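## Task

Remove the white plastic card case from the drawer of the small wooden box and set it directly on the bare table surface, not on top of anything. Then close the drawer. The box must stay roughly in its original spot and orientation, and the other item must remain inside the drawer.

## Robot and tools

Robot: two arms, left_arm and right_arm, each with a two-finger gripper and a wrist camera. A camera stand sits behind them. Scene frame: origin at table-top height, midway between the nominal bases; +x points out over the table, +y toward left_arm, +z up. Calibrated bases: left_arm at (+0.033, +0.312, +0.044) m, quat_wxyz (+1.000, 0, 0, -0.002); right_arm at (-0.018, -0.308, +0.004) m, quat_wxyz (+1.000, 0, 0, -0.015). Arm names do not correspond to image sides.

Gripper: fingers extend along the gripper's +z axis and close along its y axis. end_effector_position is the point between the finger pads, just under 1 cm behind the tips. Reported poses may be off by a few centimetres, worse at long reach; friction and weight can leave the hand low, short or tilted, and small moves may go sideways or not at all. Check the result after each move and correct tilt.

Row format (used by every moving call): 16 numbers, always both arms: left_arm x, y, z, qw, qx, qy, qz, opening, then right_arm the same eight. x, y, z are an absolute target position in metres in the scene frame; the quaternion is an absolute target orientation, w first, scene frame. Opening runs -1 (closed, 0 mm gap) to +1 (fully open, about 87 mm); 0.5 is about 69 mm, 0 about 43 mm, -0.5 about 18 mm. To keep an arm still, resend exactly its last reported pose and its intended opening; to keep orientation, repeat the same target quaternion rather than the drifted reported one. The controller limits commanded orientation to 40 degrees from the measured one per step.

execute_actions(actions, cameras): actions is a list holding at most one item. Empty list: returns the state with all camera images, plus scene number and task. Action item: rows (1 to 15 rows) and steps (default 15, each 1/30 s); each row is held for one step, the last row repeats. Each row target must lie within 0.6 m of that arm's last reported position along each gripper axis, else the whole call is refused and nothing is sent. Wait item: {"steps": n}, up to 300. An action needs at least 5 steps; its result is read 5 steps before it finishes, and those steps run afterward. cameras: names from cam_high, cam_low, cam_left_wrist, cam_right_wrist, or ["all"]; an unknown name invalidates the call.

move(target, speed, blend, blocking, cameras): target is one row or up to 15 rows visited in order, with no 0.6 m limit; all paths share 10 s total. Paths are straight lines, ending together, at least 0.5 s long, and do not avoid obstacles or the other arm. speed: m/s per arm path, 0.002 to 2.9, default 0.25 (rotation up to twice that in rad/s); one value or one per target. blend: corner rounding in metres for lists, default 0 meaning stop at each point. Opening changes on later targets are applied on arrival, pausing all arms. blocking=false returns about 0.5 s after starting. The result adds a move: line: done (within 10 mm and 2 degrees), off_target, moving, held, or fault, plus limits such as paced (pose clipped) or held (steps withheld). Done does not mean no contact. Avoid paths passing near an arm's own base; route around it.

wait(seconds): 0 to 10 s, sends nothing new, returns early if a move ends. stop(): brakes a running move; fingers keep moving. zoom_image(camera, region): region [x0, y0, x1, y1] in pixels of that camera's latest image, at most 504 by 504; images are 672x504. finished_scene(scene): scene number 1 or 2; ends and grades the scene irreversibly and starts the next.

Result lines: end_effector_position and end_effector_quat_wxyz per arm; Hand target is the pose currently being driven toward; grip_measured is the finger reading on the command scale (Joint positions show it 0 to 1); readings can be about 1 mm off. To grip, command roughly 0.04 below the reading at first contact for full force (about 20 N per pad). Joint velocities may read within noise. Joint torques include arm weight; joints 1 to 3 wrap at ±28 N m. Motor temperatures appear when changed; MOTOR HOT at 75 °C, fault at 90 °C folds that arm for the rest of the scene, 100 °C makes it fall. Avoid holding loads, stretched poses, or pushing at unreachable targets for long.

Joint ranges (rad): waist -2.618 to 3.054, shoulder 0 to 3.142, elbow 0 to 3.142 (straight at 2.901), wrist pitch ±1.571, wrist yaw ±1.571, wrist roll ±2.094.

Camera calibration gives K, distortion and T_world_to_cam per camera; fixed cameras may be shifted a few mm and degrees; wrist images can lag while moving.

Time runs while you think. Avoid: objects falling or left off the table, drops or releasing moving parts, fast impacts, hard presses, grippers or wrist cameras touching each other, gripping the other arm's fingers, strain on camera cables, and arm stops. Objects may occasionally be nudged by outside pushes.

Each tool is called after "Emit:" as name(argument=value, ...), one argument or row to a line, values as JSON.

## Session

Emit:
execute_actions(
  actions=[],
)

Emit:
zoom_image(
  camera="cam_high",
  region=[220, 150, 420, 300],
)

Scene clock: 0.00 s of 6000.00 s.
left_arm: end_effector_position=(+0.3957, +0.3447, +0.0645) grip_measured=+1.000 end_effector_quat_wxyz=(+0.508, -0.083, +0.853, +0.090) | right_arm: end_effector_position=(+0.3522, -0.3487, +0.0525) grip_measured=+1.000 end_effector_quat_wxyz=(+0.566, +0.091, +0.816, -0.076)
Joint positions: left_arm=[-0.026 1.561 0.39 0.665 -0.267 -0.068 1] | right_arm=[0.013 1.515 0.345 0.807 0.214 0.057 1]
Joint velocities: within noise
Joint torques (N m): no reading
Motor temperatures (°C): left_arm=[25 31 31 27 24 26 23] | right_arm=[25 28 27 27 27 28 27]
Heat: left arm: 31 °C; right arm: 28 °C.
Hand target: left_arm +0.3973, +0.3446, +0.0669; +0.510, -0.084, +0.851, +0.089 | right_arm +0.3573, -0.3489, +0.0612; +0.578, +0.092, +0.807, -0.075
camera_calibration:
cam_left_wrist: T_world_to_cam=[[0.242405, -0.967143, -0.0766379, 0.240447], [-0.94776, -0.219182, -0.231757, 0.490265], [0.207344, 0.128813, -0.96975, 0.0807564], [0, 0, 0, 1]] pos_world=[0.389624, 0.329601, 0.210363]
cam_right_wrist: T_world_to_cam=[[-0.225962, -0.973285, 0.040707, -0.26374], [-0.922062, 0.200216, -0.331231, 0.431656], [0.314232, -0.11238, -0.942671, 0.0397447], [0, 0, 0, 1]] pos_world=[0.32593, -0.338653, 0.19118]

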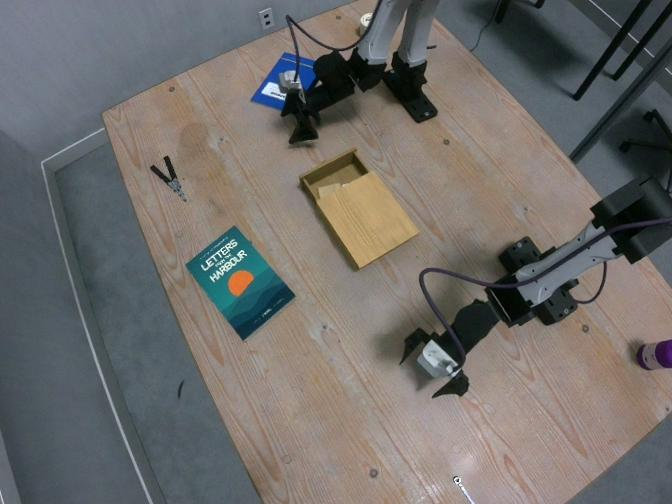

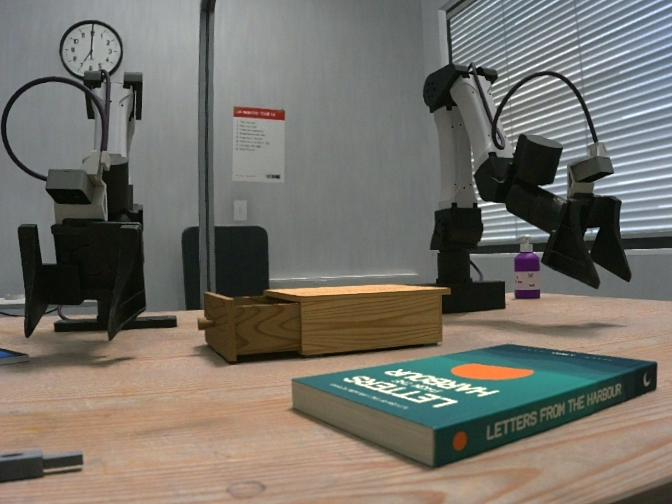

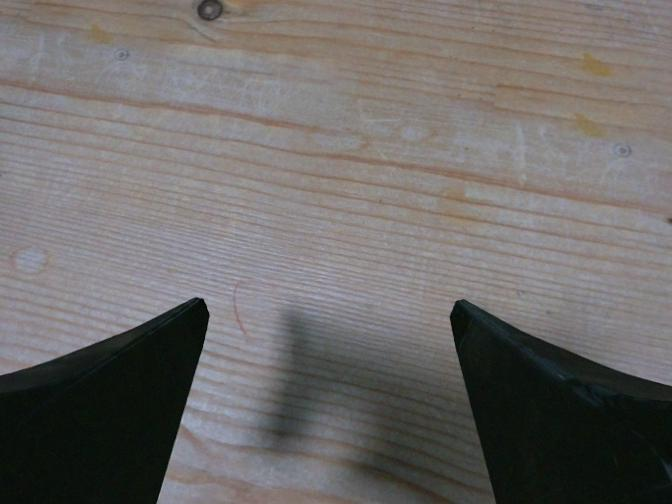

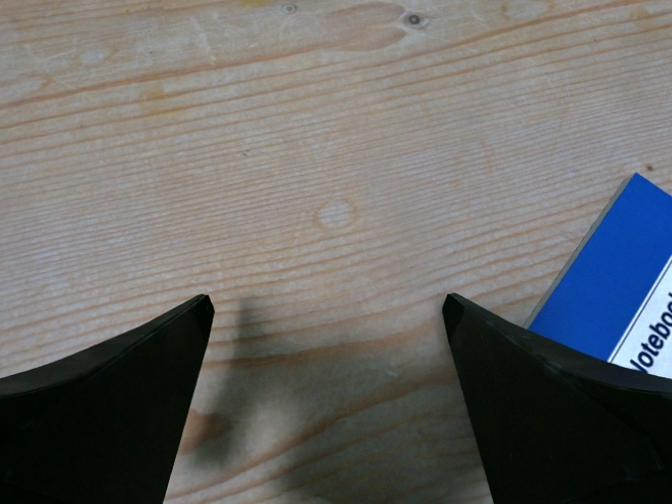

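Scaled by 2.520 from the camera's 672x504 image, which has a finer 960x720 frame.

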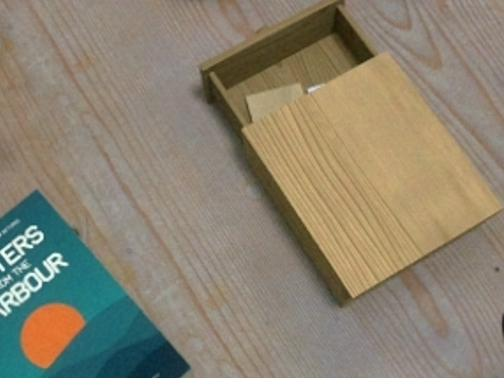

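Emit:
move(
  target=[0.3973,0.3446,0.0669,0.51,-0.084,0.851,0.089,1,0.315,-0.145,0.13,0.174,0,0.985,0,0],
  speed=0.35,
  cameras=["cam_right_wrist","cam_low"],
)

Scene clock: 2.63 s of 6000.00 s.
left_arm: end_effector_position=(+0.3957, +0.3447, +0.0645) grip_measured=+1.000 end_effector_quat_wxyz=(+0.508, -0.083, +0.853, +0.090) | right_arm: end_effector_position=(+0.3094, -0.1511, +0.1258) grip_measured=+0.000 end_effector_quat_wxyz=(+0.171, -0.004, +0.985, -0.008)
Joint positions: left_arm=[-0.026 1.561 0.39 0.665 -0.267 -0.068 1] | right_arm=[0.508 1.771 1.531 -1.029 0.168 0.444 0.5]
Joint torques (N m): left_arm=[0.03 -5.2 5.96 2.2 -0.07 0.13] | right_arm=[0.32 -5.79 11.54 0.72 0.04 0.01]
Heat: left arm: 32 °C; right arm: 28 °C.
Hand target: left_arm +0.3972, +0.3446, +0.0668; +0.510, -0.084, +0.851, +0.089 | right_arm +0.3148, -0.1451, +0.1300; +0.174, +0.000, +0.985, +0.000
Off the commanded pose: left_arm 0.003 m, 0 deg | right_arm 0.009 m, 1 deg.
Kept back: nothing.
move: done
camera_calibration:
cam_right_wrist: T_world_to_cam=[[0.0252844, -0.999432, 0.0222771, -0.163438], [-0.859843, -0.0103751, 0.510453, 0.21992], [-0.509932, -0.0320613, -0.859617, 0.401185], [0, 0, 0, 1]] pos_world=[0.397806, -0.148201, 0.236247]
Images, in order (width x height): cam_low 672x504, cam_right_wrist 672x504.

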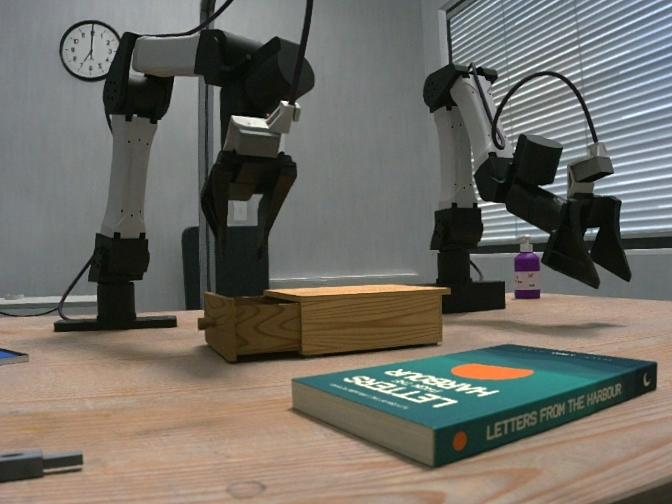

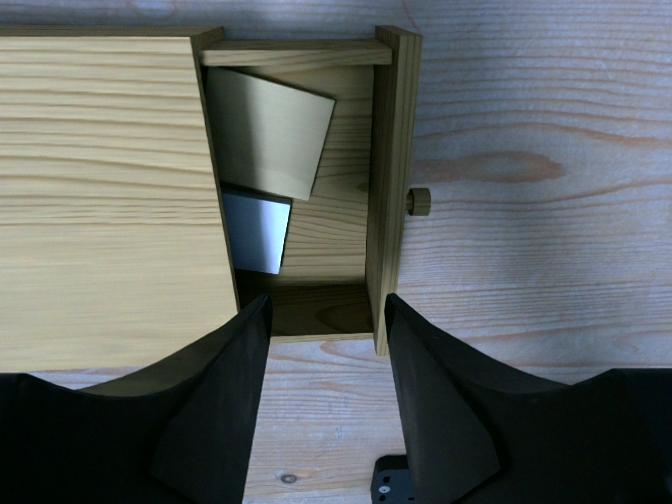

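Emit:
move(
  target=[
    [0.3973,0.3446,0.0669,0.51,-0.084,0.851,0.089,1,0.318,-0.131,0.11,0.174,0,0.985,0,-0.5],
    [0.3973,0.3446,0.0669,0.51,-0.084,0.851,0.089,1,0.318,-0.131,0.055,0.174,0,0.985,0,-0.5],
    [0.3973,0.3446,0.0669,0.51,-0.084,0.851,0.089,1,0.318,-0.133,0.053,0.174,0,0.985,0,0],
    [0.3973,0.3446,0.0669,0.51,-0.084,0.851,0.089,1,0.318,-0.15,0.052,0.174,0,0.985,0,0.5],
  ],
  speed=0.15,
  cameras=["cam_right_wrist","cam_low"],
)

Emit:
move(
  target=[
    [0.3973,0.3446,0.0669,0.51,-0.084,0.851,0.089,1,0.318,-0.165,0.052,0.174,0,0.985,0,0.8],
    [0.3973,0.3446,0.0669,0.51,-0.084,0.851,0.089,1,0.318,-0.175,0.052,0.174,0,0.985,0,1],
  ],
  speed=0.1,
  cameras=["cam_right_wrist","cam_low"],
)

Scene clock: 7.17 s of 6000.00 s.
left_arm: end_effector_position=(+0.3957, +0.3447, +0.0645) grip_measured=+1.000 end_effector_quat_wxyz=(+0.508, -0.083, +0.853, +0.090) | right_arm: end_effector_position=(+0.3142, -0.1479, +0.0479) grip_measured=+0.498 end_effector_quat_wxyz=(+0.161, -0.001, +0.987, -0.002)
Joint positions: left_arm=[-0.026 1.561 0.39 0.665 -0.267 -0.068 1] | right_arm=[0.5 1.847 1.315 -0.749 0.149 0.447 0.749]
Joint torques (N m): left_arm=[0.05 -5.22 5.96 2.21 -0.09 0.12] | right_arm=[-0.53 -8.81 6.8 0.88 0.14 -0.23]
Heat: left arm: 32 °C; right arm: 29 °C.
Hand target: left_arm +0.3972, +0.3446, +0.0668; +0.510, -0.084, +0.851, +0.089 | right_arm +0.3180, -0.1501, +0.0521; +0.174, +0.000, +0.985, +0.000
Off the commanded pose: left_arm 0.003 m, 0 deg | right_arm 0.006 m, 1 deg.
Kept back: nothing.
move: done
camera_calibration:
cam_right_wrist: T_world_to_cam=[[0.0206757, -0.999736, 0.00998067, -0.156544], [-0.85009, -0.0123247, 0.526493, 0.25981], [-0.526231, -0.0193701, -0.850121, 0.34331], [0, 0, 0, 1]] pos_world=[0.404759, -0.146651, 0.15663]
Images, in order (width x height): cam_low 672x504, cam_right_wrist 672x504.

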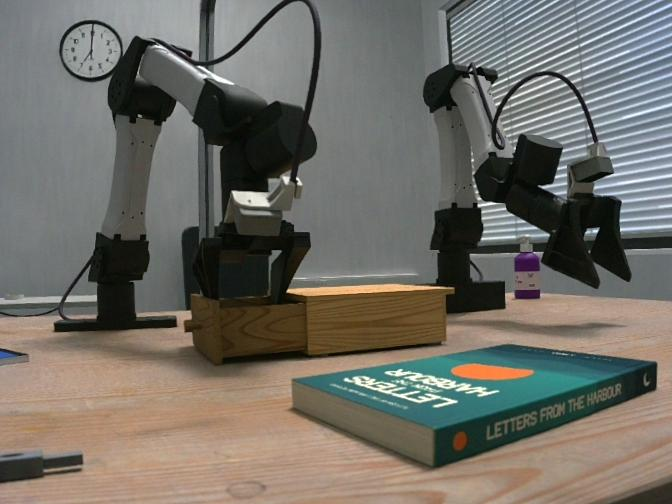

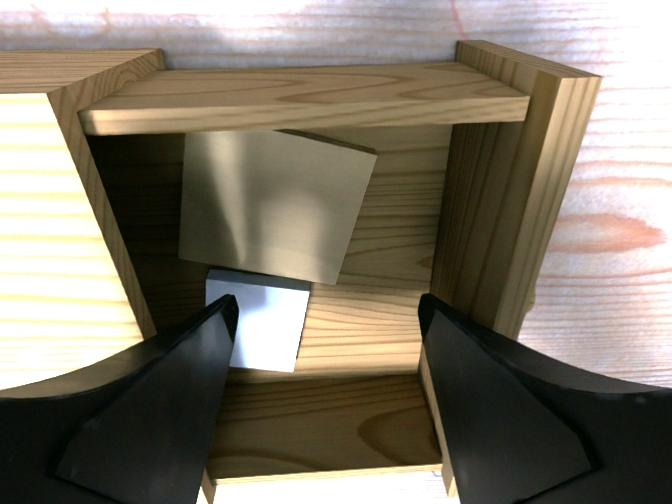

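Scene clock: 8.87 s of 6000.00 s.
left_arm: end_effector_position=(+0.3957, +0.3447, +0.0645) grip_measured=+1.000 end_effector_quat_wxyz=(+0.508, -0.083, +0.853, +0.090) | right_arm: end_effector_position=(+0.3177, -0.1672, +0.0478) grip_measured=+1.000 end_effector_quat_wxyz=(+0.165, +0.001, +0.986, +0.006)
Joint positions: left_arm=[-0.026 1.561 0.39 0.665 -0.267 -0.068 1] | right_arm=[0.439 1.815 1.271 -0.716 0.119 0.392 1]
Joint torques (N m): left_arm=[0.05 -5.2 5.94 2.21 -0.08 0.12] | right_arm=[-1.03 -9.14 6.06 0.81 0.26 -0.32]
Heat: left arm: 32 °C; right arm: 29 °C.
Hand target: left_arm +0.3972, +0.3446, +0.0668; +0.510, -0.084, +0.851, +0.089 | right_arm +0.3179, -0.1750, +0.0518; +0.174, +0.000, +0.985, +0.000
Off the commanded pose: left_arm 0.003 m, 0 deg | right_arm 0.009 m, 1 deg.
Kept back: nothing.
move: done; target 2's new opening was sent with right_arm's hand 0.011 m and 1 deg from that target
camera_calibration:
cam_right_wrist: T_world_to_cam=[[0.0204647, -0.999764, -0.00731397, -0.175051], [-0.853761, -0.021282, 0.52023, 0.262521], [-0.520262, -0.00440197, -0.853995, 0.345529], [0, 0, 0, 1]] pos_world=[0.407479, -0.167901, 0.157229]
Images, in order (width x height): cam_low 672x504, cam_right_wrist 672x504.

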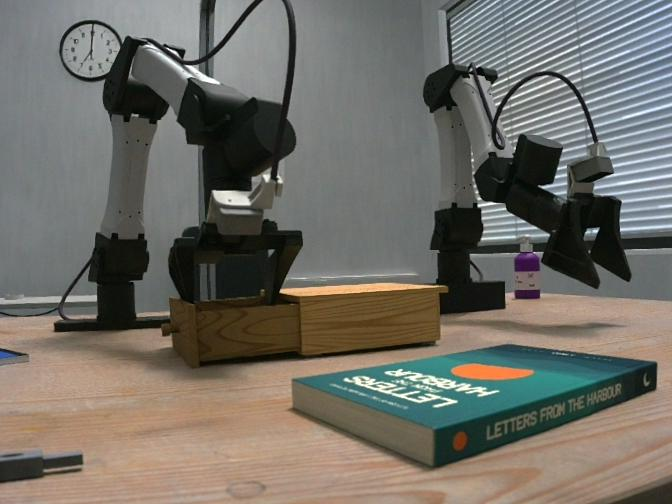

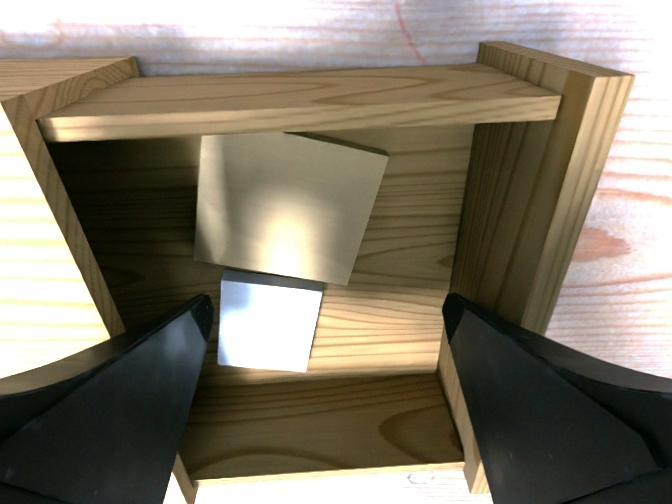

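Emit:
move(
  target=[
    [0.3973,0.3446,0.0669,0.51,-0.084,0.851,0.089,1,0.318,-0.166,0.06,0.174,0,0.985,0,0.6],
    [0.3973,0.3446,0.0669,0.51,-0.084,0.851,0.089,1,0.29,-0.145,0.11,0.174,0,0.985,0,0.1],
  ],
  speed=0.2,
  cameras=["cam_right_wrist","cam_high"],
)

Emit:
zoom_image(
  camera="cam_high",
  region=[250, 120, 400, 270],
)

Scene clock: 11.30 s of 6000.00 s.
left_arm: end_effector_position=(+0.3957, +0.3447, +0.0645) grip_measured=+1.000 end_effector_quat_wxyz=(+0.508, -0.083, +0.853, +0.090) | right_arm: end_effector_position=(+0.2839, -0.1483, +0.0939) grip_measured=+0.100 end_effector_quat_wxyz=(+0.150, -0.005, +0.989, -0.007)
Joint positions: left_arm=[-0.026 1.561 0.39 0.665 -0.267 -0.068 1] | right_arm=[0.539 1.734 1.366 -0.943 0.155 0.478 0.55]
Joint torques (N m): left_arm=[0.05 -5.15 5.94 2.2 -0.07 0.12] | right_arm=[0.77 -8.85 10.58 0.63 0.23 0]
Heat: left arm: 33 °C; right arm: 30 °C.
Hand target: left_arm +0.3972, +0.3446, +0.0668; +0.510, -0.084, +0.851, +0.089 | right_arm +0.2897, -0.1452, +0.1098; +0.174, +0.000, +0.985, +0.000
Off the commanded pose: left_arm 0.003 m, 0 deg | right_arm 0.018 m, 3 deg.
Kept back: nothing.
move: off_target (right_arm); target 2's new opening was sent with right_arm's hand 0.017 m and 3 deg from that target
camera_calibration:
cam_right_wrist: T_world_to_cam=[[0.0284244, -0.999417, 0.0189244, -0.159825], [-0.837569, -0.0134794, 0.546166, 0.204202], [-0.545592, -0.0313749, -0.837463, 0.368975], [0, 0, 0, 1]] pos_world=[0.376886, -0.145403, 0.2005]
Images, in order (width x height): cam_high 672x504, cam_right_wrist 672x504.

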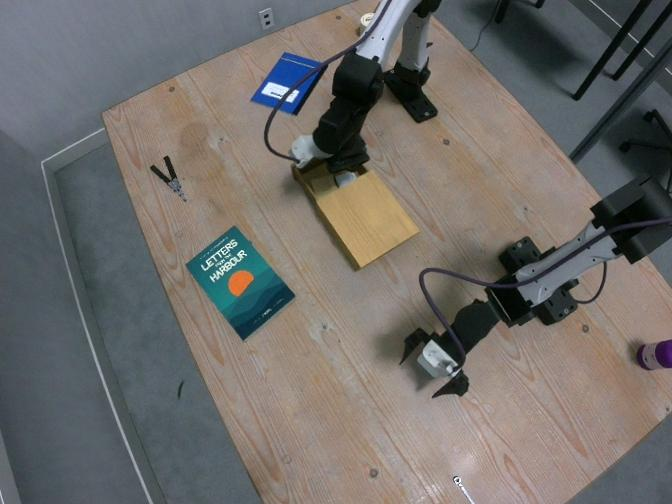

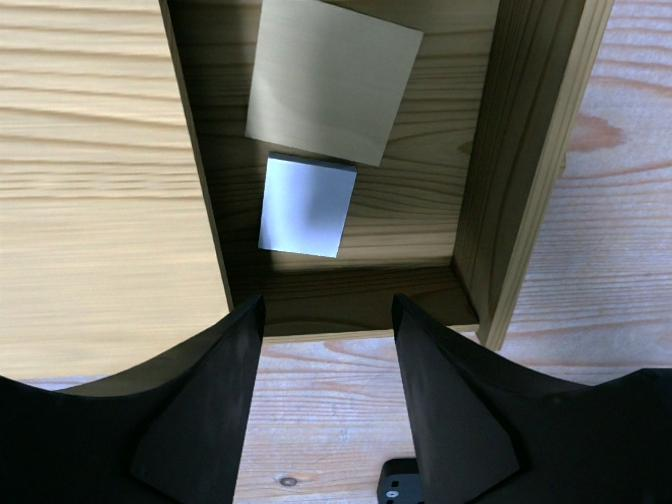

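Scaled by 3.360 from the camera's 672x504 image, which has a finer 960x720 frame.

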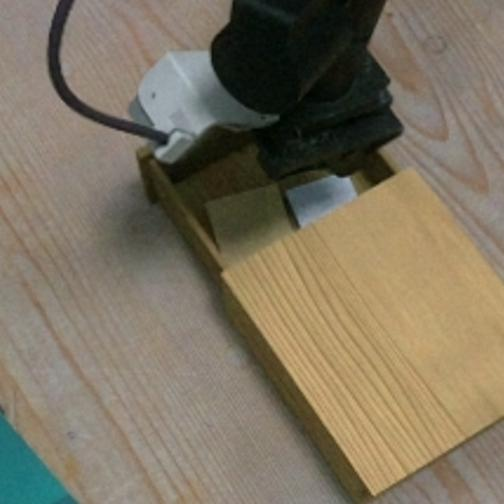

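Emit:
move(
  target=[
    [0.3973,0.3446,0.0669,0.51,-0.084,0.851,0.089,1,0.318,-0.175,0.1,0.174,0,0.985,0,-1],
    [0.3973,0.3446,0.0669,0.51,-0.084,0.851,0.089,1,0.318,-0.18,0.05,0.174,0,0.985,0,-1],
    [0.3973,0.3446,0.0669,0.51,-0.084,0.851,0.089,1,0.318,-0.24,0.048,0.174,0,0.985,0,-1],
  ],
  speed=[0.2,0.15,0.05],
  blend=[0.01,0.005,0],
  cameras=["cam_right_wrist","cam_low"],
)

Scene clock: 13.93 s of 6000.00 s.
left_arm: end_effector_position=(+0.3957, +0.3447, +0.0645) grip_measured=+1.000 end_effector_quat_wxyz=(+0.508, -0.083, +0.853, +0.090) | right_arm: end_effector_position=(+0.3140, -0.2343, +0.0377) grip_measured=-0.973 end_effector_quat_wxyz=(+0.153, +0.003, +0.988, +0.002)
Joint positions: left_arm=[-0.026 1.561 0.39 0.665 -0.267 -0.068 1] | right_arm=[0.253 1.758 1.16 -0.673 0.065 0.22 0.013]
Joint torques (N m): left_arm=[0.01 -5.19 5.96 2.21 -0.07 0.13] | right_arm=[-1.07 -9.69 6.76 0.86 0.15 -0.38]
Heat: left arm: 33 °C; right arm: 30 °C.
Hand target: left_arm +0.3972, +0.3446, +0.0668; +0.510, -0.084, +0.851, +0.089 | right_arm +0.3179, -0.2399, +0.0478; +0.173, +0.000, +0.985, +0.000
Off the commanded pose: left_arm 0.003 m, 0 deg | right_arm 0.012 m, 3 deg.
Kept back: nothing.
move: off_target (right_arm)
camera_calibration:
cam_right_wrist: T_world_to_cam=[[0.0147076, -0.999892, 0.000365506, -0.240709], [-0.840725, -0.0121685, 0.541325, 0.26039], [-0.541262, -0.00826891, -0.840813, 0.339877], [0, 0, 0, 1]] pos_world=[0.406419, -0.234704, 0.144905]
Images, in order (width x height): cam_low 672x504, cam_right_wrist 672x504.

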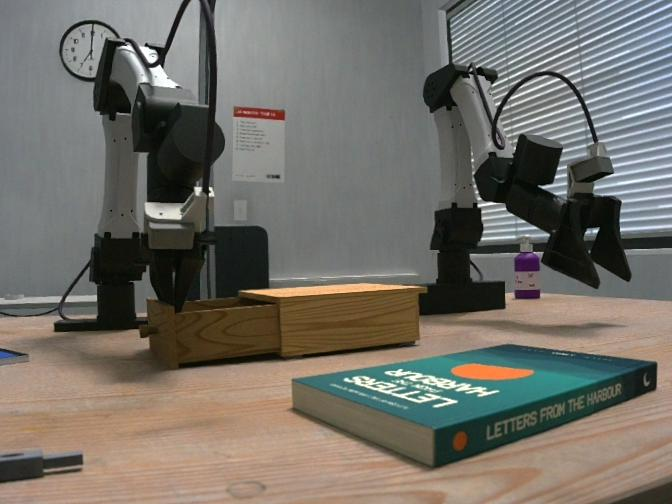

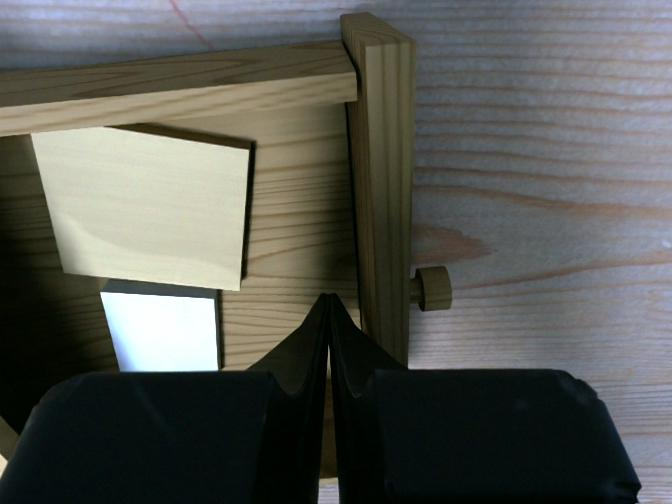

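Emit:
move(
  target=[
    [0.3973,0.3446,0.0669,0.51,-0.084,0.851,0.089,1,0.312,-0.22,0.06,0.174,0,0.985,0,-1],
    [0.3973,0.3446,0.0669,0.51,-0.084,0.851,0.089,1,0.29,-0.17,0.12,0.174,0,0.985,0,0.05],
  ],
  speed=0.2,
  blend=[0.01,0],
  cameras=["cam_right_wrist","cam_low"],
)

Scene clock: 15.90 s of 6000.00 s.
left_arm: end_effector_position=(+0.3957, +0.3447, +0.0645) grip_measured=+1.000 end_effector_quat_wxyz=(+0.508, -0.083, +0.853, +0.090) | right_arm: end_effector_position=(+0.2831, -0.1722, +0.1032) grip_measured=+0.050 end_effector_quat_wxyz=(+0.148, -0.006, +0.989, -0.006)
Joint positions: left_arm=[-0.026 1.561 0.39 0.665 -0.267 -0.068 1] | right_arm=[0.473 1.686 1.347 -0.965 0.134 0.412 0.525]
Joint torques (N m): left_arm=[-0.02 -5.19 6 2.2 -0.06 0.13] | right_arm=[0.34 -8.47 10.77 0.63 0.27 -0.01]
Heat: left arm: 33 °C; right arm: 30 °C.
Hand target: left_arm +0.3972, +0.3446, +0.0668; +0.510, -0.084, +0.851, +0.089 | right_arm +0.2896, -0.1701, +0.1200; +0.174, +0.000, +0.985, +0.000
Off the commanded pose: left_arm 0.003 m, 0 deg | right_arm 0.018 m, 3 deg.
Kept back: nothing.
move: off_target (right_arm); target 2's new opening was sent with right_arm's hand 0.018 m and 3 deg from that target
camera_calibration:
cam_right_wrist: T_world_to_cam=[[0.0309978, -0.999372, 0.0171909, -0.18437], [-0.835688, -0.0164778, 0.548957, 0.196728], [-0.548329, -0.0313827, -0.835674, 0.376152], [0, 0, 0, 1]] pos_world=[0.376374, -0.169208, 0.209514]
Images, in order (width x height): cam_low 672x504, cam_right_wrist 672x504.

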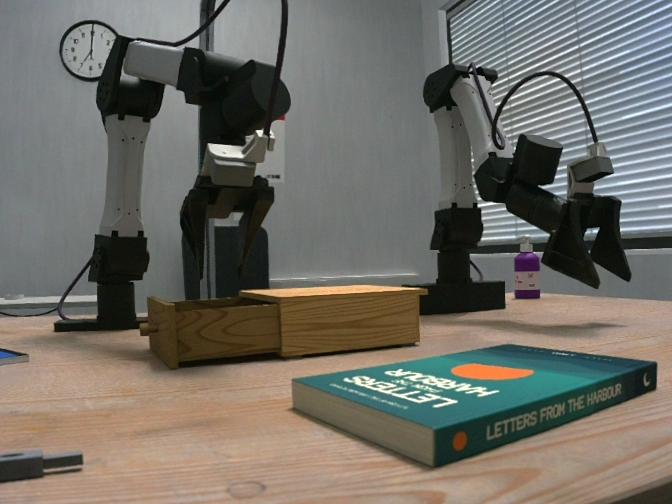

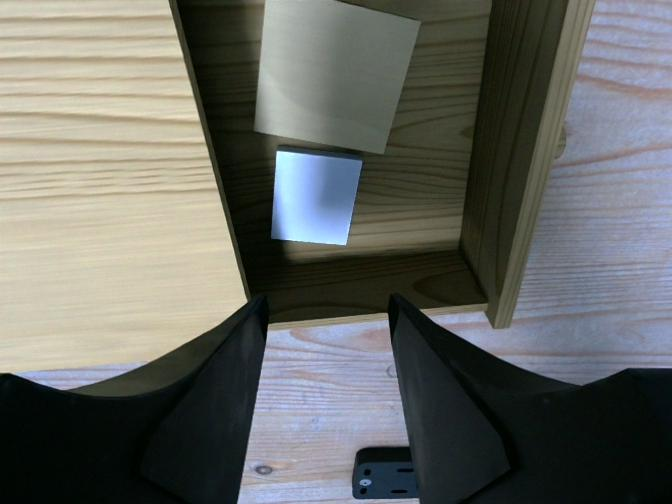

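Emit:
move(
  target=[
    [0.3973,0.3446,0.0669,0.51,-0.084,0.851,0.089,1,0.293,-0.15,0.11,0.1714,0.0302,0.970,0.171,-1],
    [0.3973,0.3446,0.0669,0.51,-0.084,0.851,0.089,1,0.293,-0.137,0.055,0.1714,0.0302,0.970,0.171,-1],
  ],
  speed=[0.25,0.12],
  cameras=["cam_right_wrist","cam_low"],
)

Scene clock: 18.83 s of 6000.00 s.
left_arm: end_effector_position=(+0.3957, +0.3447, +0.0645) grip_measured=+1.000 end_effector_quat_wxyz=(+0.508, -0.083, +0.853, +0.090) | right_arm: end_effector_position=(+0.2895, -0.1400, +0.0589) grip_measured=-0.973 end_effector_quat_wxyz=(+0.167, +0.029, +0.971, +0.171)
Joint positions: left_arm=[-0.026 1.561 0.39 0.665 -0.267 -0.068 1] | right_arm=[0.383 1.64 1.051 -0.533 -0.187 0.456 0.013]
Joint torques (N m): left_arm=[-0.01 -5.18 5.96 2.2 -0.06 0.12] | right_arm=[0.7 -4.89 7.51 1.22 -0.03 -0.09]
Motor temperatures (°C): left_arm=[25 33 33 32 24 26 23] | right_arm=[25 31 29 28 27 28 27]
Heat: left arm: 33 °C; right arm: 31 °C.
Hand target: left_arm +0.3972, +0.3446, +0.0668; +0.510, -0.084, +0.851, +0.089 | right_arm +0.2928, -0.1372, +0.0551; +0.171, +0.030, +0.970, +0.171
Off the commanded pose: left_arm 0.003 m, 0 deg | right_arm 0.006 m, 0 deg.
Kept back: nothing.
move: done
camera_calibration:
cam_right_wrist: T_world_to_cam=[[0.0209571, -0.941585, -0.336123, -0.119882], [-0.85905, -0.188949, 0.475744, 0.213941], [-0.511463, 0.278776, -0.812828, 0.375215], [0, 0, 0, 1]] pos_world=[0.378207, -0.177056, 0.16291]
Images, in order (width x height): cam_low 672x504, cam_right_wrist 672x504.

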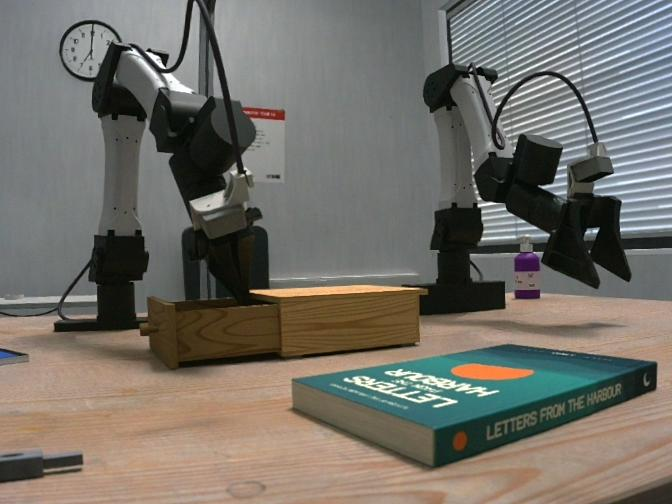

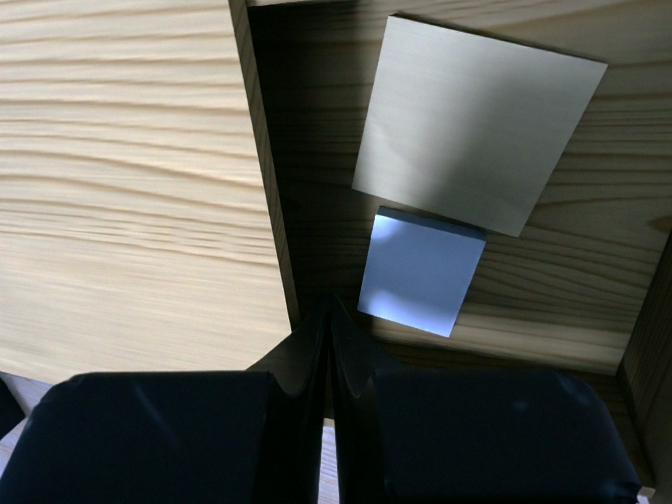

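Emit:
move(
  target=[
    [0.3973,0.3446,0.0669,0.51,-0.084,0.851,0.089,1,0.288,-0.136,0.029,0.1714,0.0302,0.970,0.171,-1],
    [0.3973,0.3446,0.0669,0.51,-0.084,0.851,0.089,1,0.288,-0.165,0.029,0.1714,0.0302,0.970,0.171,-1],
  ],
  speed=[0.08,0.05],
  cameras=["cam_right_wrist","cam_low"],
)

Scene clock: 20.67 s of 6000.00 s.
left_arm: end_effector_position=(+0.3957, +0.3447, +0.0645) grip_measured=+1.000 end_effector_quat_wxyz=(+0.508, -0.083, +0.853, +0.090) | right_arm: end_effector_position=(+0.2889, -0.1550, +0.0324) grip_measured=-0.973 end_effector_quat_wxyz=(+0.164, +0.035, +0.968, +0.187)
Joint positions: left_arm=[-0.026 1.561 0.39 0.665 -0.267 -0.068 1] | right_arm=[0.318 1.664 0.953 -0.416 -0.245 0.416 0.013]
Joint torques (N m): left_arm=[-0.01 -5.19 5.98 2.21 -0.07 0.12] | right_arm=[-0.9 -6.98 5.67 0.97 0.14 -0.41]
Heat: left arm: 34 °C; right arm: 31 °C.
Hand target: left_arm +0.3972, +0.3446, +0.0668; +0.510, -0.084, +0.851, +0.089 | right_arm +0.2879, -0.1649, +0.0290; +0.171, +0.030, +0.970, +0.171
Off the commanded pose: left_arm 0.003 m, 0 deg | right_arm 0.011 m, 2 deg.
Kept back: nothing.
move: off_target (right_arm)
camera_calibration:
cam_right_wrist: T_world_to_cam=[[0.0137454, -0.929394, -0.368833, -0.137877], [-0.856684, -0.201174, 0.474996, 0.220588], [-0.515658, 0.309445, -0.798962, 0.362903], [0, 0, 0, 1]] pos_world=[0.378003, -0.196064, 0.134314]
Images, in order (width x height): cam_low 672x504, cam_right_wrist 672x504.

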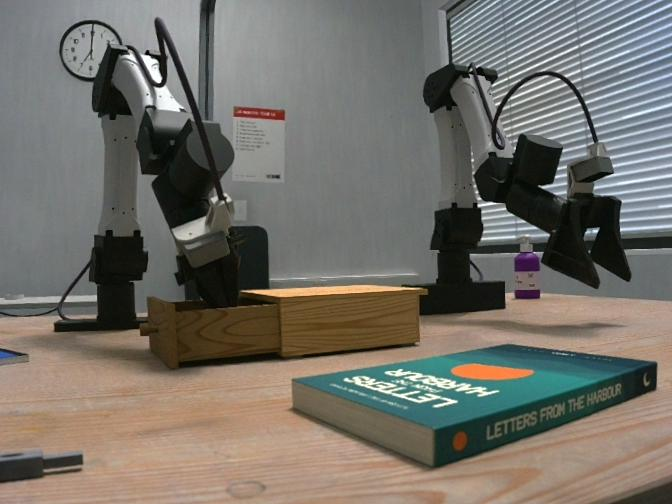

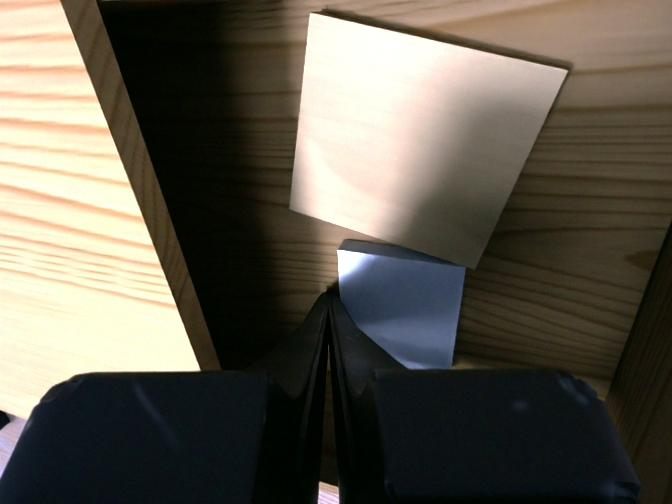

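Working; push further.

Emit:
move(
  target=[
    [0.3973,0.3446,0.0669,0.51,-0.084,0.851,0.089,1,0.288,-0.188,0.031,0.1714,0.0302,0.970,0.171,-1],
    [0.3973,0.3446,0.0669,0.51,-0.084,0.851,0.089,1,0.288,-0.175,0.032,0.1714,0.0302,0.970,0.171,-1],
    [0.3973,0.3446,0.0669,0.51,-0.084,0.851,0.089,1,0.288,-0.175,0.12,0.174,0,0.985,0,0.05],
  ],
  speed=[0.05,0.1,0.25],
  blend=[0,0.005,0],
  cameras=["cam_right_wrist","cam_low"],
)

Scene clock: 23.73 s of 6000.00 s.
left_arm: end_effector_position=(+0.3957, +0.3447, +0.0645) grip_measured=+1.000 end_effector_quat_wxyz=(+0.508, -0.083, +0.853, +0.090) | right_arm: end_effector_position=(+0.2817, -0.1774, +0.1140) grip_measured=+0.050 end_effector_quat_wxyz=(+0.164, -0.004, +0.986, +0.002)
Joint positions: left_arm=[-0.026 1.561 0.39 0.665 -0.267 -0.068 1] | right_arm=[0.46 1.637 1.331 -0.963 0.131 0.401 0.525]
Joint torques (N m): left_arm=[0.03 -5.15 5.94 2.21 -0.07 0.11] | right_arm=[0.55 -5.52 10.88 0.72 0.2 -0.06]
Heat: left arm: 34 °C; right arm: 31 °C.
Hand target: left_arm +0.3972, +0.3446, +0.0668; +0.510, -0.084, +0.851, +0.089 | right_arm +0.2879, -0.1751, +0.1199; +0.174, +0.000, +0.985, +0.000
Off the commanded pose: left_arm 0.003 m, 0 deg | right_arm 0.009 m, 1 deg.
Kept back: nothing.
move: done
camera_calibration:
cam_right_wrist: T_world_to_cam=[[0.029182, -0.999568, 0.0033684, -0.187784], [-0.852547, -0.0231302, 0.522138, 0.19623], [-0.521835, -0.0181087, -0.852854, 0.381129], [0, 0, 0, 1]] pos_world=[0.371661, -0.176262, 0.223221]
Images, in order (width x height): cam_low 672x504, cam_right_wrist 672x504.

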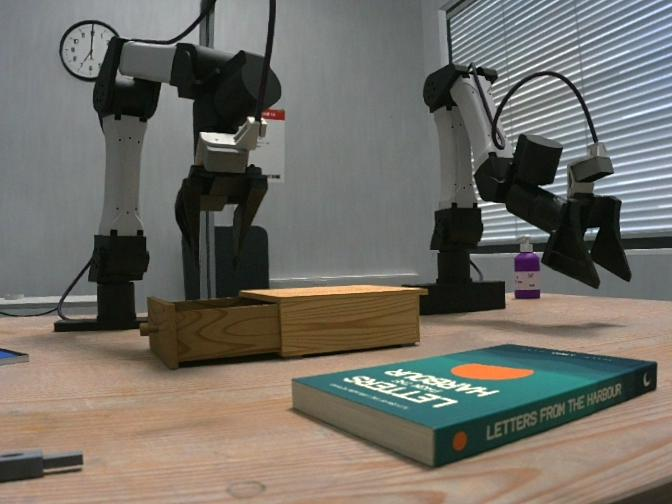

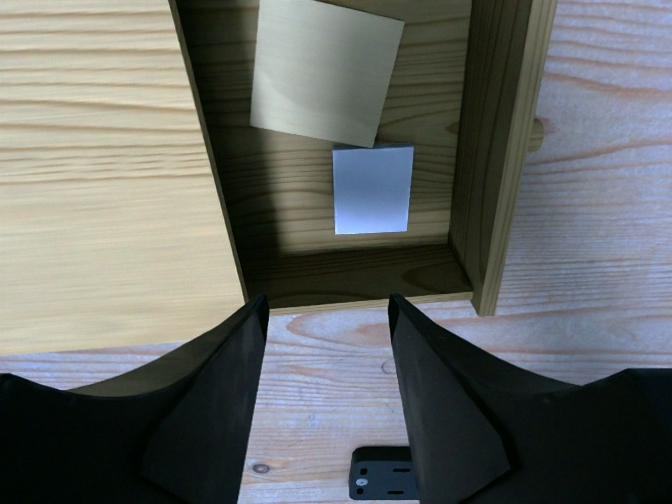

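Emit:
move(
  target=[
    [0.3973,0.3446,0.0669,0.51,-0.084,0.851,0.089,1,0.293,-0.197,0.085,0.1736,-0.0121,0.9826,-0.0687,0.1],
    [0.3973,0.3446,0.0669,0.51,-0.084,0.851,0.089,1,0.290,-0.198,0.030,0.1736,-0.0121,0.9826,-0.0687,0.1],
  ],
  speed=[0.2,0.1],
  cameras=["cam_right_wrist","cam_low"],
)

Scene clock: 26.27 s of 6000.00 s.
left_arm: end_effector_position=(+0.3957, +0.3447, +0.0645) grip_measured=+1.000 end_effector_quat_wxyz=(+0.508, -0.083, +0.853, +0.090) | right_arm: end_effector_position=(+0.2858, -0.2001, +0.0352) grip_measured=+0.100 end_effector_quat_wxyz=(+0.167, -0.007, +0.984, -0.065)
Joint positions: left_arm=[-0.026 1.561 0.39 0.665 -0.267 -0.068 1] | right_arm=[0.46 1.728 1.109 -0.695 0.254 0.383 0.55]
Joint torques (N m): left_arm=[0.06 -5.2 5.87 2.2 -0.07 0.12] | right_arm=[0.96 -5.18 6.89 0.95 0.32 -0.21]
Heat: left arm: 34 °C; right arm: 31 °C.
Hand target: left_arm +0.3972, +0.3446, +0.0668; +0.510, -0.084, +0.851, +0.089 | right_arm +0.2898, -0.1981, +0.0302; +0.173, -0.012, +0.982, -0.069
Off the commanded pose: left_arm 0.003 m, 0 deg | right_arm 0.007 m, 1 deg.
Kept back: nothing.
move: done
camera_calibration:
cam_right_wrist: T_world_to_cam=[[0.0116161, -0.990695, 0.135602, -0.208042], [-0.855684, 0.0603168, 0.513971, 0.258147], [-0.517368, -0.122003, -0.847022, 0.293393], [0, 0, 0, 1]] pos_world=[0.375101, -0.185882, 0.144041]
Images, in order (width x height): cam_low 672x504, cam_right_wrist 672x504.

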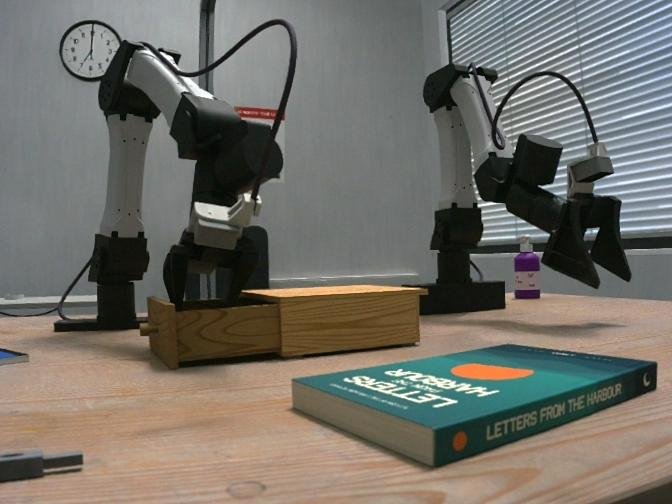

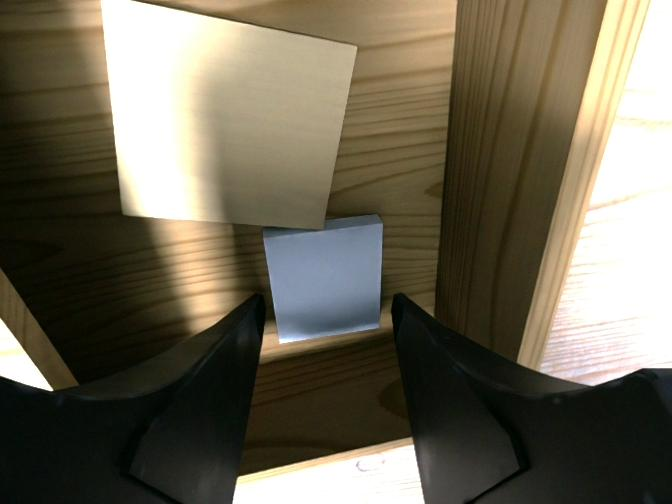

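Emit:
move(
  target=[
    [0.3973,0.3446,0.0669,0.51,-0.084,0.851,0.089,1,0.293,-0.196,0.020,0.1736,-0.0121,0.9826,-0.0687,0.1],
    [0.3973,0.3446,0.0669,0.51,-0.084,0.851,0.089,1,0.293,-0.198,0.023,0.1736,-0.0121,0.9826,-0.0687,-0.1],
    [0.3973,0.3446,0.0669,0.51,-0.084,0.851,0.089,1,0.293,-0.198,0.023,0.1736,-0.0121,0.9826,-0.0687,-0.2],
  ],
  speed=0.06,
  cameras=["cam_right_wrist","cam_low"],
)

Scene clock: 29.20 s of 6000.00 s.
left_arm: end_effector_position=(+0.3957, +0.3447, +0.0645) grip_measured=+1.000 end_effector_quat_wxyz=(+0.508, -0.083, +0.853, +0.090) | right_arm: end_effector_position=(+0.2914, -0.1975, +0.0335) grip_measured=-0.199 end_effector_quat_wxyz=(+0.176, -0.010, +0.982, -0.064)
Joint positions: left_arm=[-0.026 1.561 0.39 0.665 -0.267 -0.068 1] | right_arm=[0.463 1.737 1.109 -0.667 0.259 0.376 0.401]
Joint torques (N m): left_arm=[0.05 -5.15 5.96 2.2 -0.07 0.11] | right_arm=[0.18 -4.42 6.23 1.02 0.21 -0.18]
Heat: left arm: 34 °C; right arm: 31 °C.
Hand target: left_arm +0.3972, +0.3446, +0.0668; +0.510, -0.084, +0.851, +0.089 | right_arm +0.2926, -0.1982, +0.0232; +0.173, -0.012, +0.982, -0.069
Off the commanded pose: left_arm 0.003 m, 0 deg | right_arm 0.011 m, 1 deg.
Kept back: nothing.
move: off_target (right_arm); target 2's new opening was sent with right_arm's hand 0.012 m and 1 deg from that target; target 3's new opening was sent with right_arm's hand 0.011 m and 1 deg from that target
camera_calibration:
cam_right_wrist: T_world_to_cam=[[0.0175538, -0.990796, 0.134221, -0.207096], [-0.86563, 0.052122, 0.497964, 0.265602], [-0.500376, -0.124927, -0.856748, 0.289982], [0, 0, 0, 1]] pos_world=[0.378648, -0.182807, 0.143978]
Images, in order (width x height): cam_low 672x504, cam_right_wrist 672x504.

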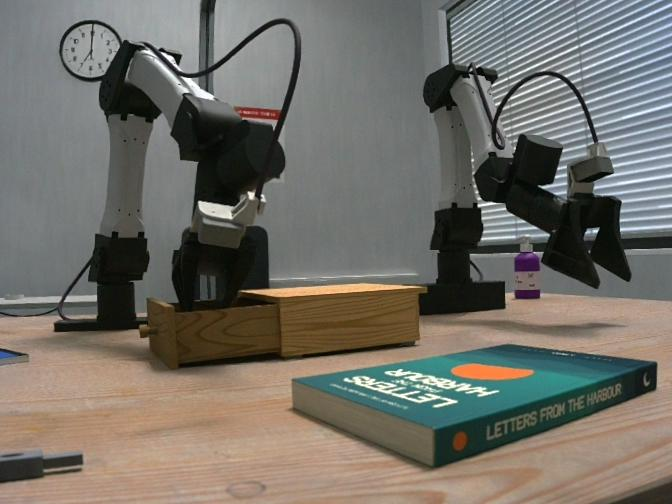

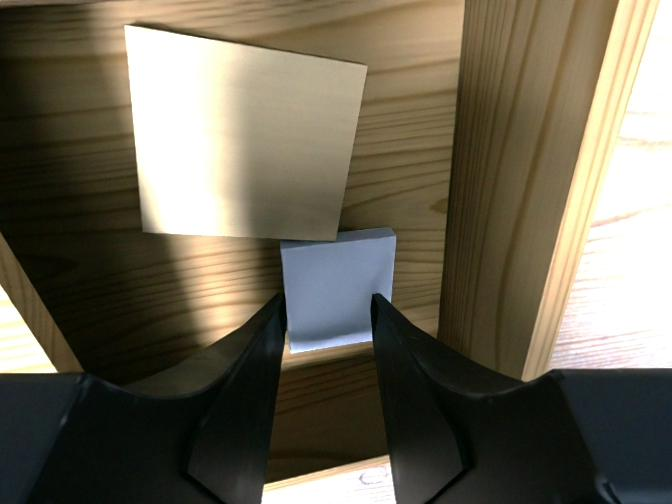

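Emit:
move(
  target=[
    [0.3973,0.3446,0.0669,0.51,-0.084,0.851,0.089,1,0.293,-0.197,0.034,0.1736,-0.0121,0.9826,-0.0687,0.1],
    [0.3973,0.3446,0.0669,0.51,-0.084,0.851,0.089,1,0.292,-0.197,0.05,0.174,-0.003,0.985,-0.0172,0.1],
    [0.3973,0.3446,0.0669,0.51,-0.084,0.851,0.089,1,0.292,-0.198,0.016,0.174,-0.003,0.985,-0.0172,0.1],
  ],
  speed=0.08,
  cameras=["cam_right_wrist","cam_low"],
)

Scene clock: 31.97 s of 6000.00 s.
left_arm: end_effector_position=(+0.3957, +0.3447, +0.0645) grip_measured=+1.000 end_effector_quat_wxyz=(+0.508, -0.083, +0.853, +0.090) | right_arm: end_effector_position=(+0.2874, -0.1983, +0.0305) grip_measured=+0.100 end_effector_quat_wxyz=(+0.167, -0.006, +0.986, -0.021)
Joint positions: left_arm=[-0.026 1.561 0.39 0.665 -0.267 -0.068 1] | right_arm=[0.417 1.709 1.069 -0.633 0.162 0.35 0.55]
Joint torques (N m): left_arm=[-0.02 -5.19 5.94 2.2 -0.07 0.13] | right_arm=[-0.43 -4.45 3.95 1.45 0.09 -0.12]
Heat: left arm: 34 °C; right arm: 31 °C.
Hand target: left_arm +0.3972, +0.3446, +0.0668; +0.510, -0.084, +0.851, +0.089 | right_arm +0.2912, -0.1983, +0.0169; +0.173, -0.003, +0.985, -0.018
Off the commanded pose: left_arm 0.003 m, 0 deg | right_arm 0.015 m, 1 deg.
Kept back: nothing.
move: off_target (right_arm)
camera_calibration:
cam_right_wrist: T_world_to_cam=[[0.0250456, -0.998466, 0.0493718, -0.208535], [-0.85567, 0.00412566, 0.517505, 0.250587], [-0.516915, -0.0552072, -0.854255, 0.303803], [0, 0, 0, 1]] pos_world=[0.376683, -0.192477, 0.140141]
Images, in order (width x height): cam_low 672x504, cam_right_wrist 672x504.

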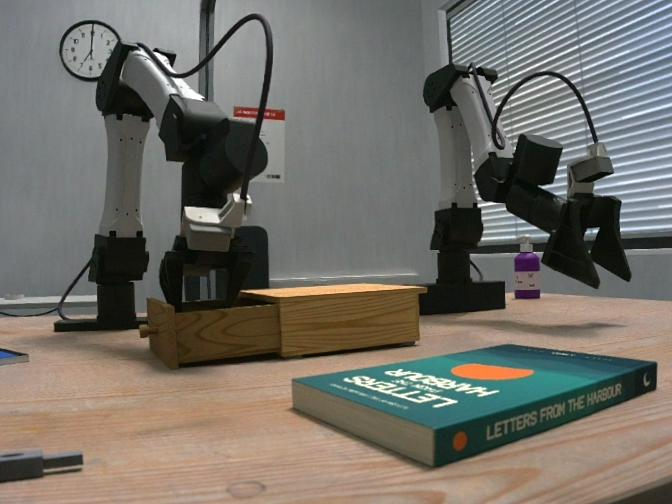

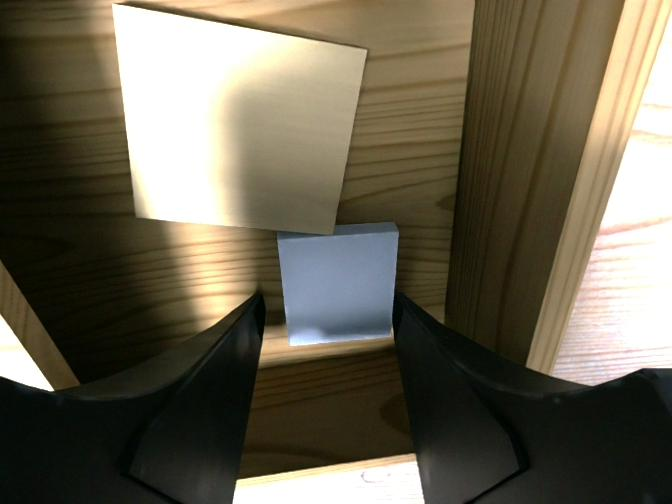

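Emit:
move(
  target=[
    [0.3973,0.3446,0.0669,0.51,-0.084,0.851,0.089,1,0.292,-0.203,0.048,0.174,0,0.985,0,0.1],
    [0.3973,0.3446,0.0669,0.51,-0.084,0.851,0.089,1,0.292,-0.203,0.015,0.174,0,0.985,0,0.1],
    [0.3973,0.3446,0.0669,0.51,-0.084,0.851,0.089,1,0.292,-0.2015,0.018,0.174,0,0.985,0,-0.02],
    [0.3973,0.3446,0.0669,0.51,-0.084,0.851,0.089,1,0.292,-0.2015,0.02,0.174,0,0.985,0,-0.12],
  ],
  speed=0.08,
  cameras=["cam_right_wrist","cam_low"],
)

Scene clock: 35.63 s of 6000.00 s.
left_arm: end_effector_position=(+0.3957, +0.3447, +0.0645) grip_measured=+1.000 end_effector_quat_wxyz=(+0.508, -0.083, +0.853, +0.090) | right_arm: end_effector_position=(+0.2866, -0.1998, +0.0295) grip_measured=-0.059 end_effector_quat_wxyz=(+0.164, -0.003, +0.986, +0.006)
Joint positions: left_arm=[-0.026 1.561 0.39 0.665 -0.267 -0.068 1] | right_arm=[0.382 1.692 1.045 -0.609 0.1 0.33 0.471]
Joint torques (N m): left_arm=[0.01 -5.18 5.93 2.22 -0.08 0.12] | right_arm=[-0.06 -4.71 5.34 1.31 0.23 -0.13]
Heat: left arm: 34 °C; right arm: 31 °C.
Hand target: left_arm +0.3972, +0.3446, +0.0668; +0.510, -0.084, +0.851, +0.089 | right_arm +0.2915, -0.2016, +0.0205; +0.173, +0.000, +0.985, +0.000
Off the commanded pose: left_arm 0.003 m, 0 deg | right_arm 0.011 m, 1 deg.
Kept back: nothing.
move: off_target (right_arm); target 3's new opening was sent with right_arm's hand 0.013 m and 1 deg from that target; target 4's new opening was sent with right_arm's hand 0.011 m and 1 deg from that target
camera_calibration:
cam_right_wrist: T_world_to_cam=[[0.0286433, -0.999575, -0.00540333, -0.209484], [-0.852936, -0.0272592, 0.521303, 0.243288], [-0.521229, -0.0103231, -0.853355, 0.312635], [0, 0, 0, 1]] pos_world=[0.376464, -0.199536, 0.13883]
Images, in order (width x height): cam_low 672x504, cam_right_wrist 672x504.

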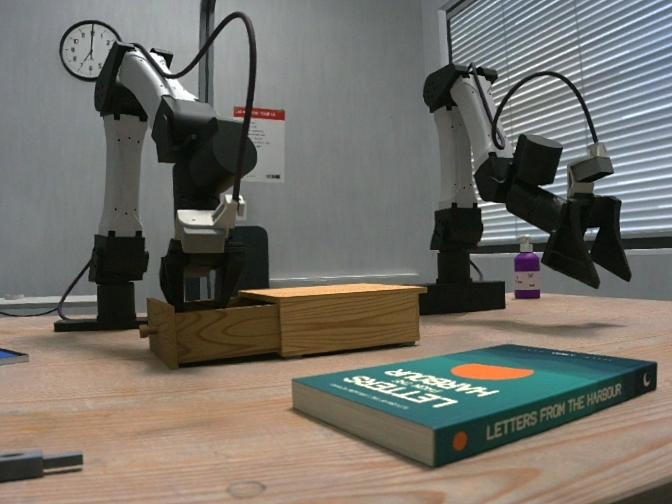

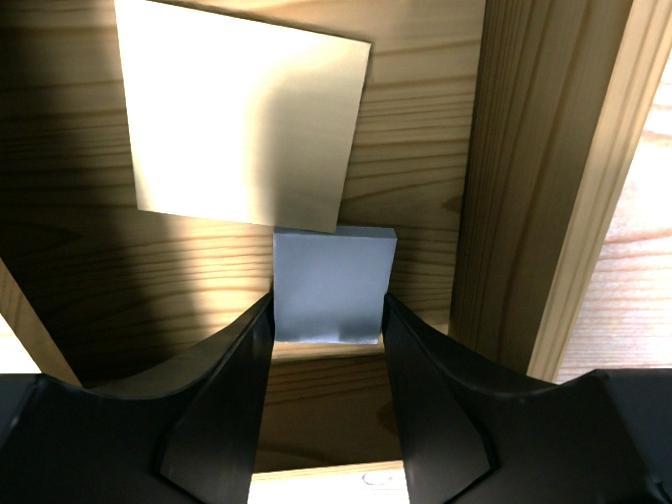

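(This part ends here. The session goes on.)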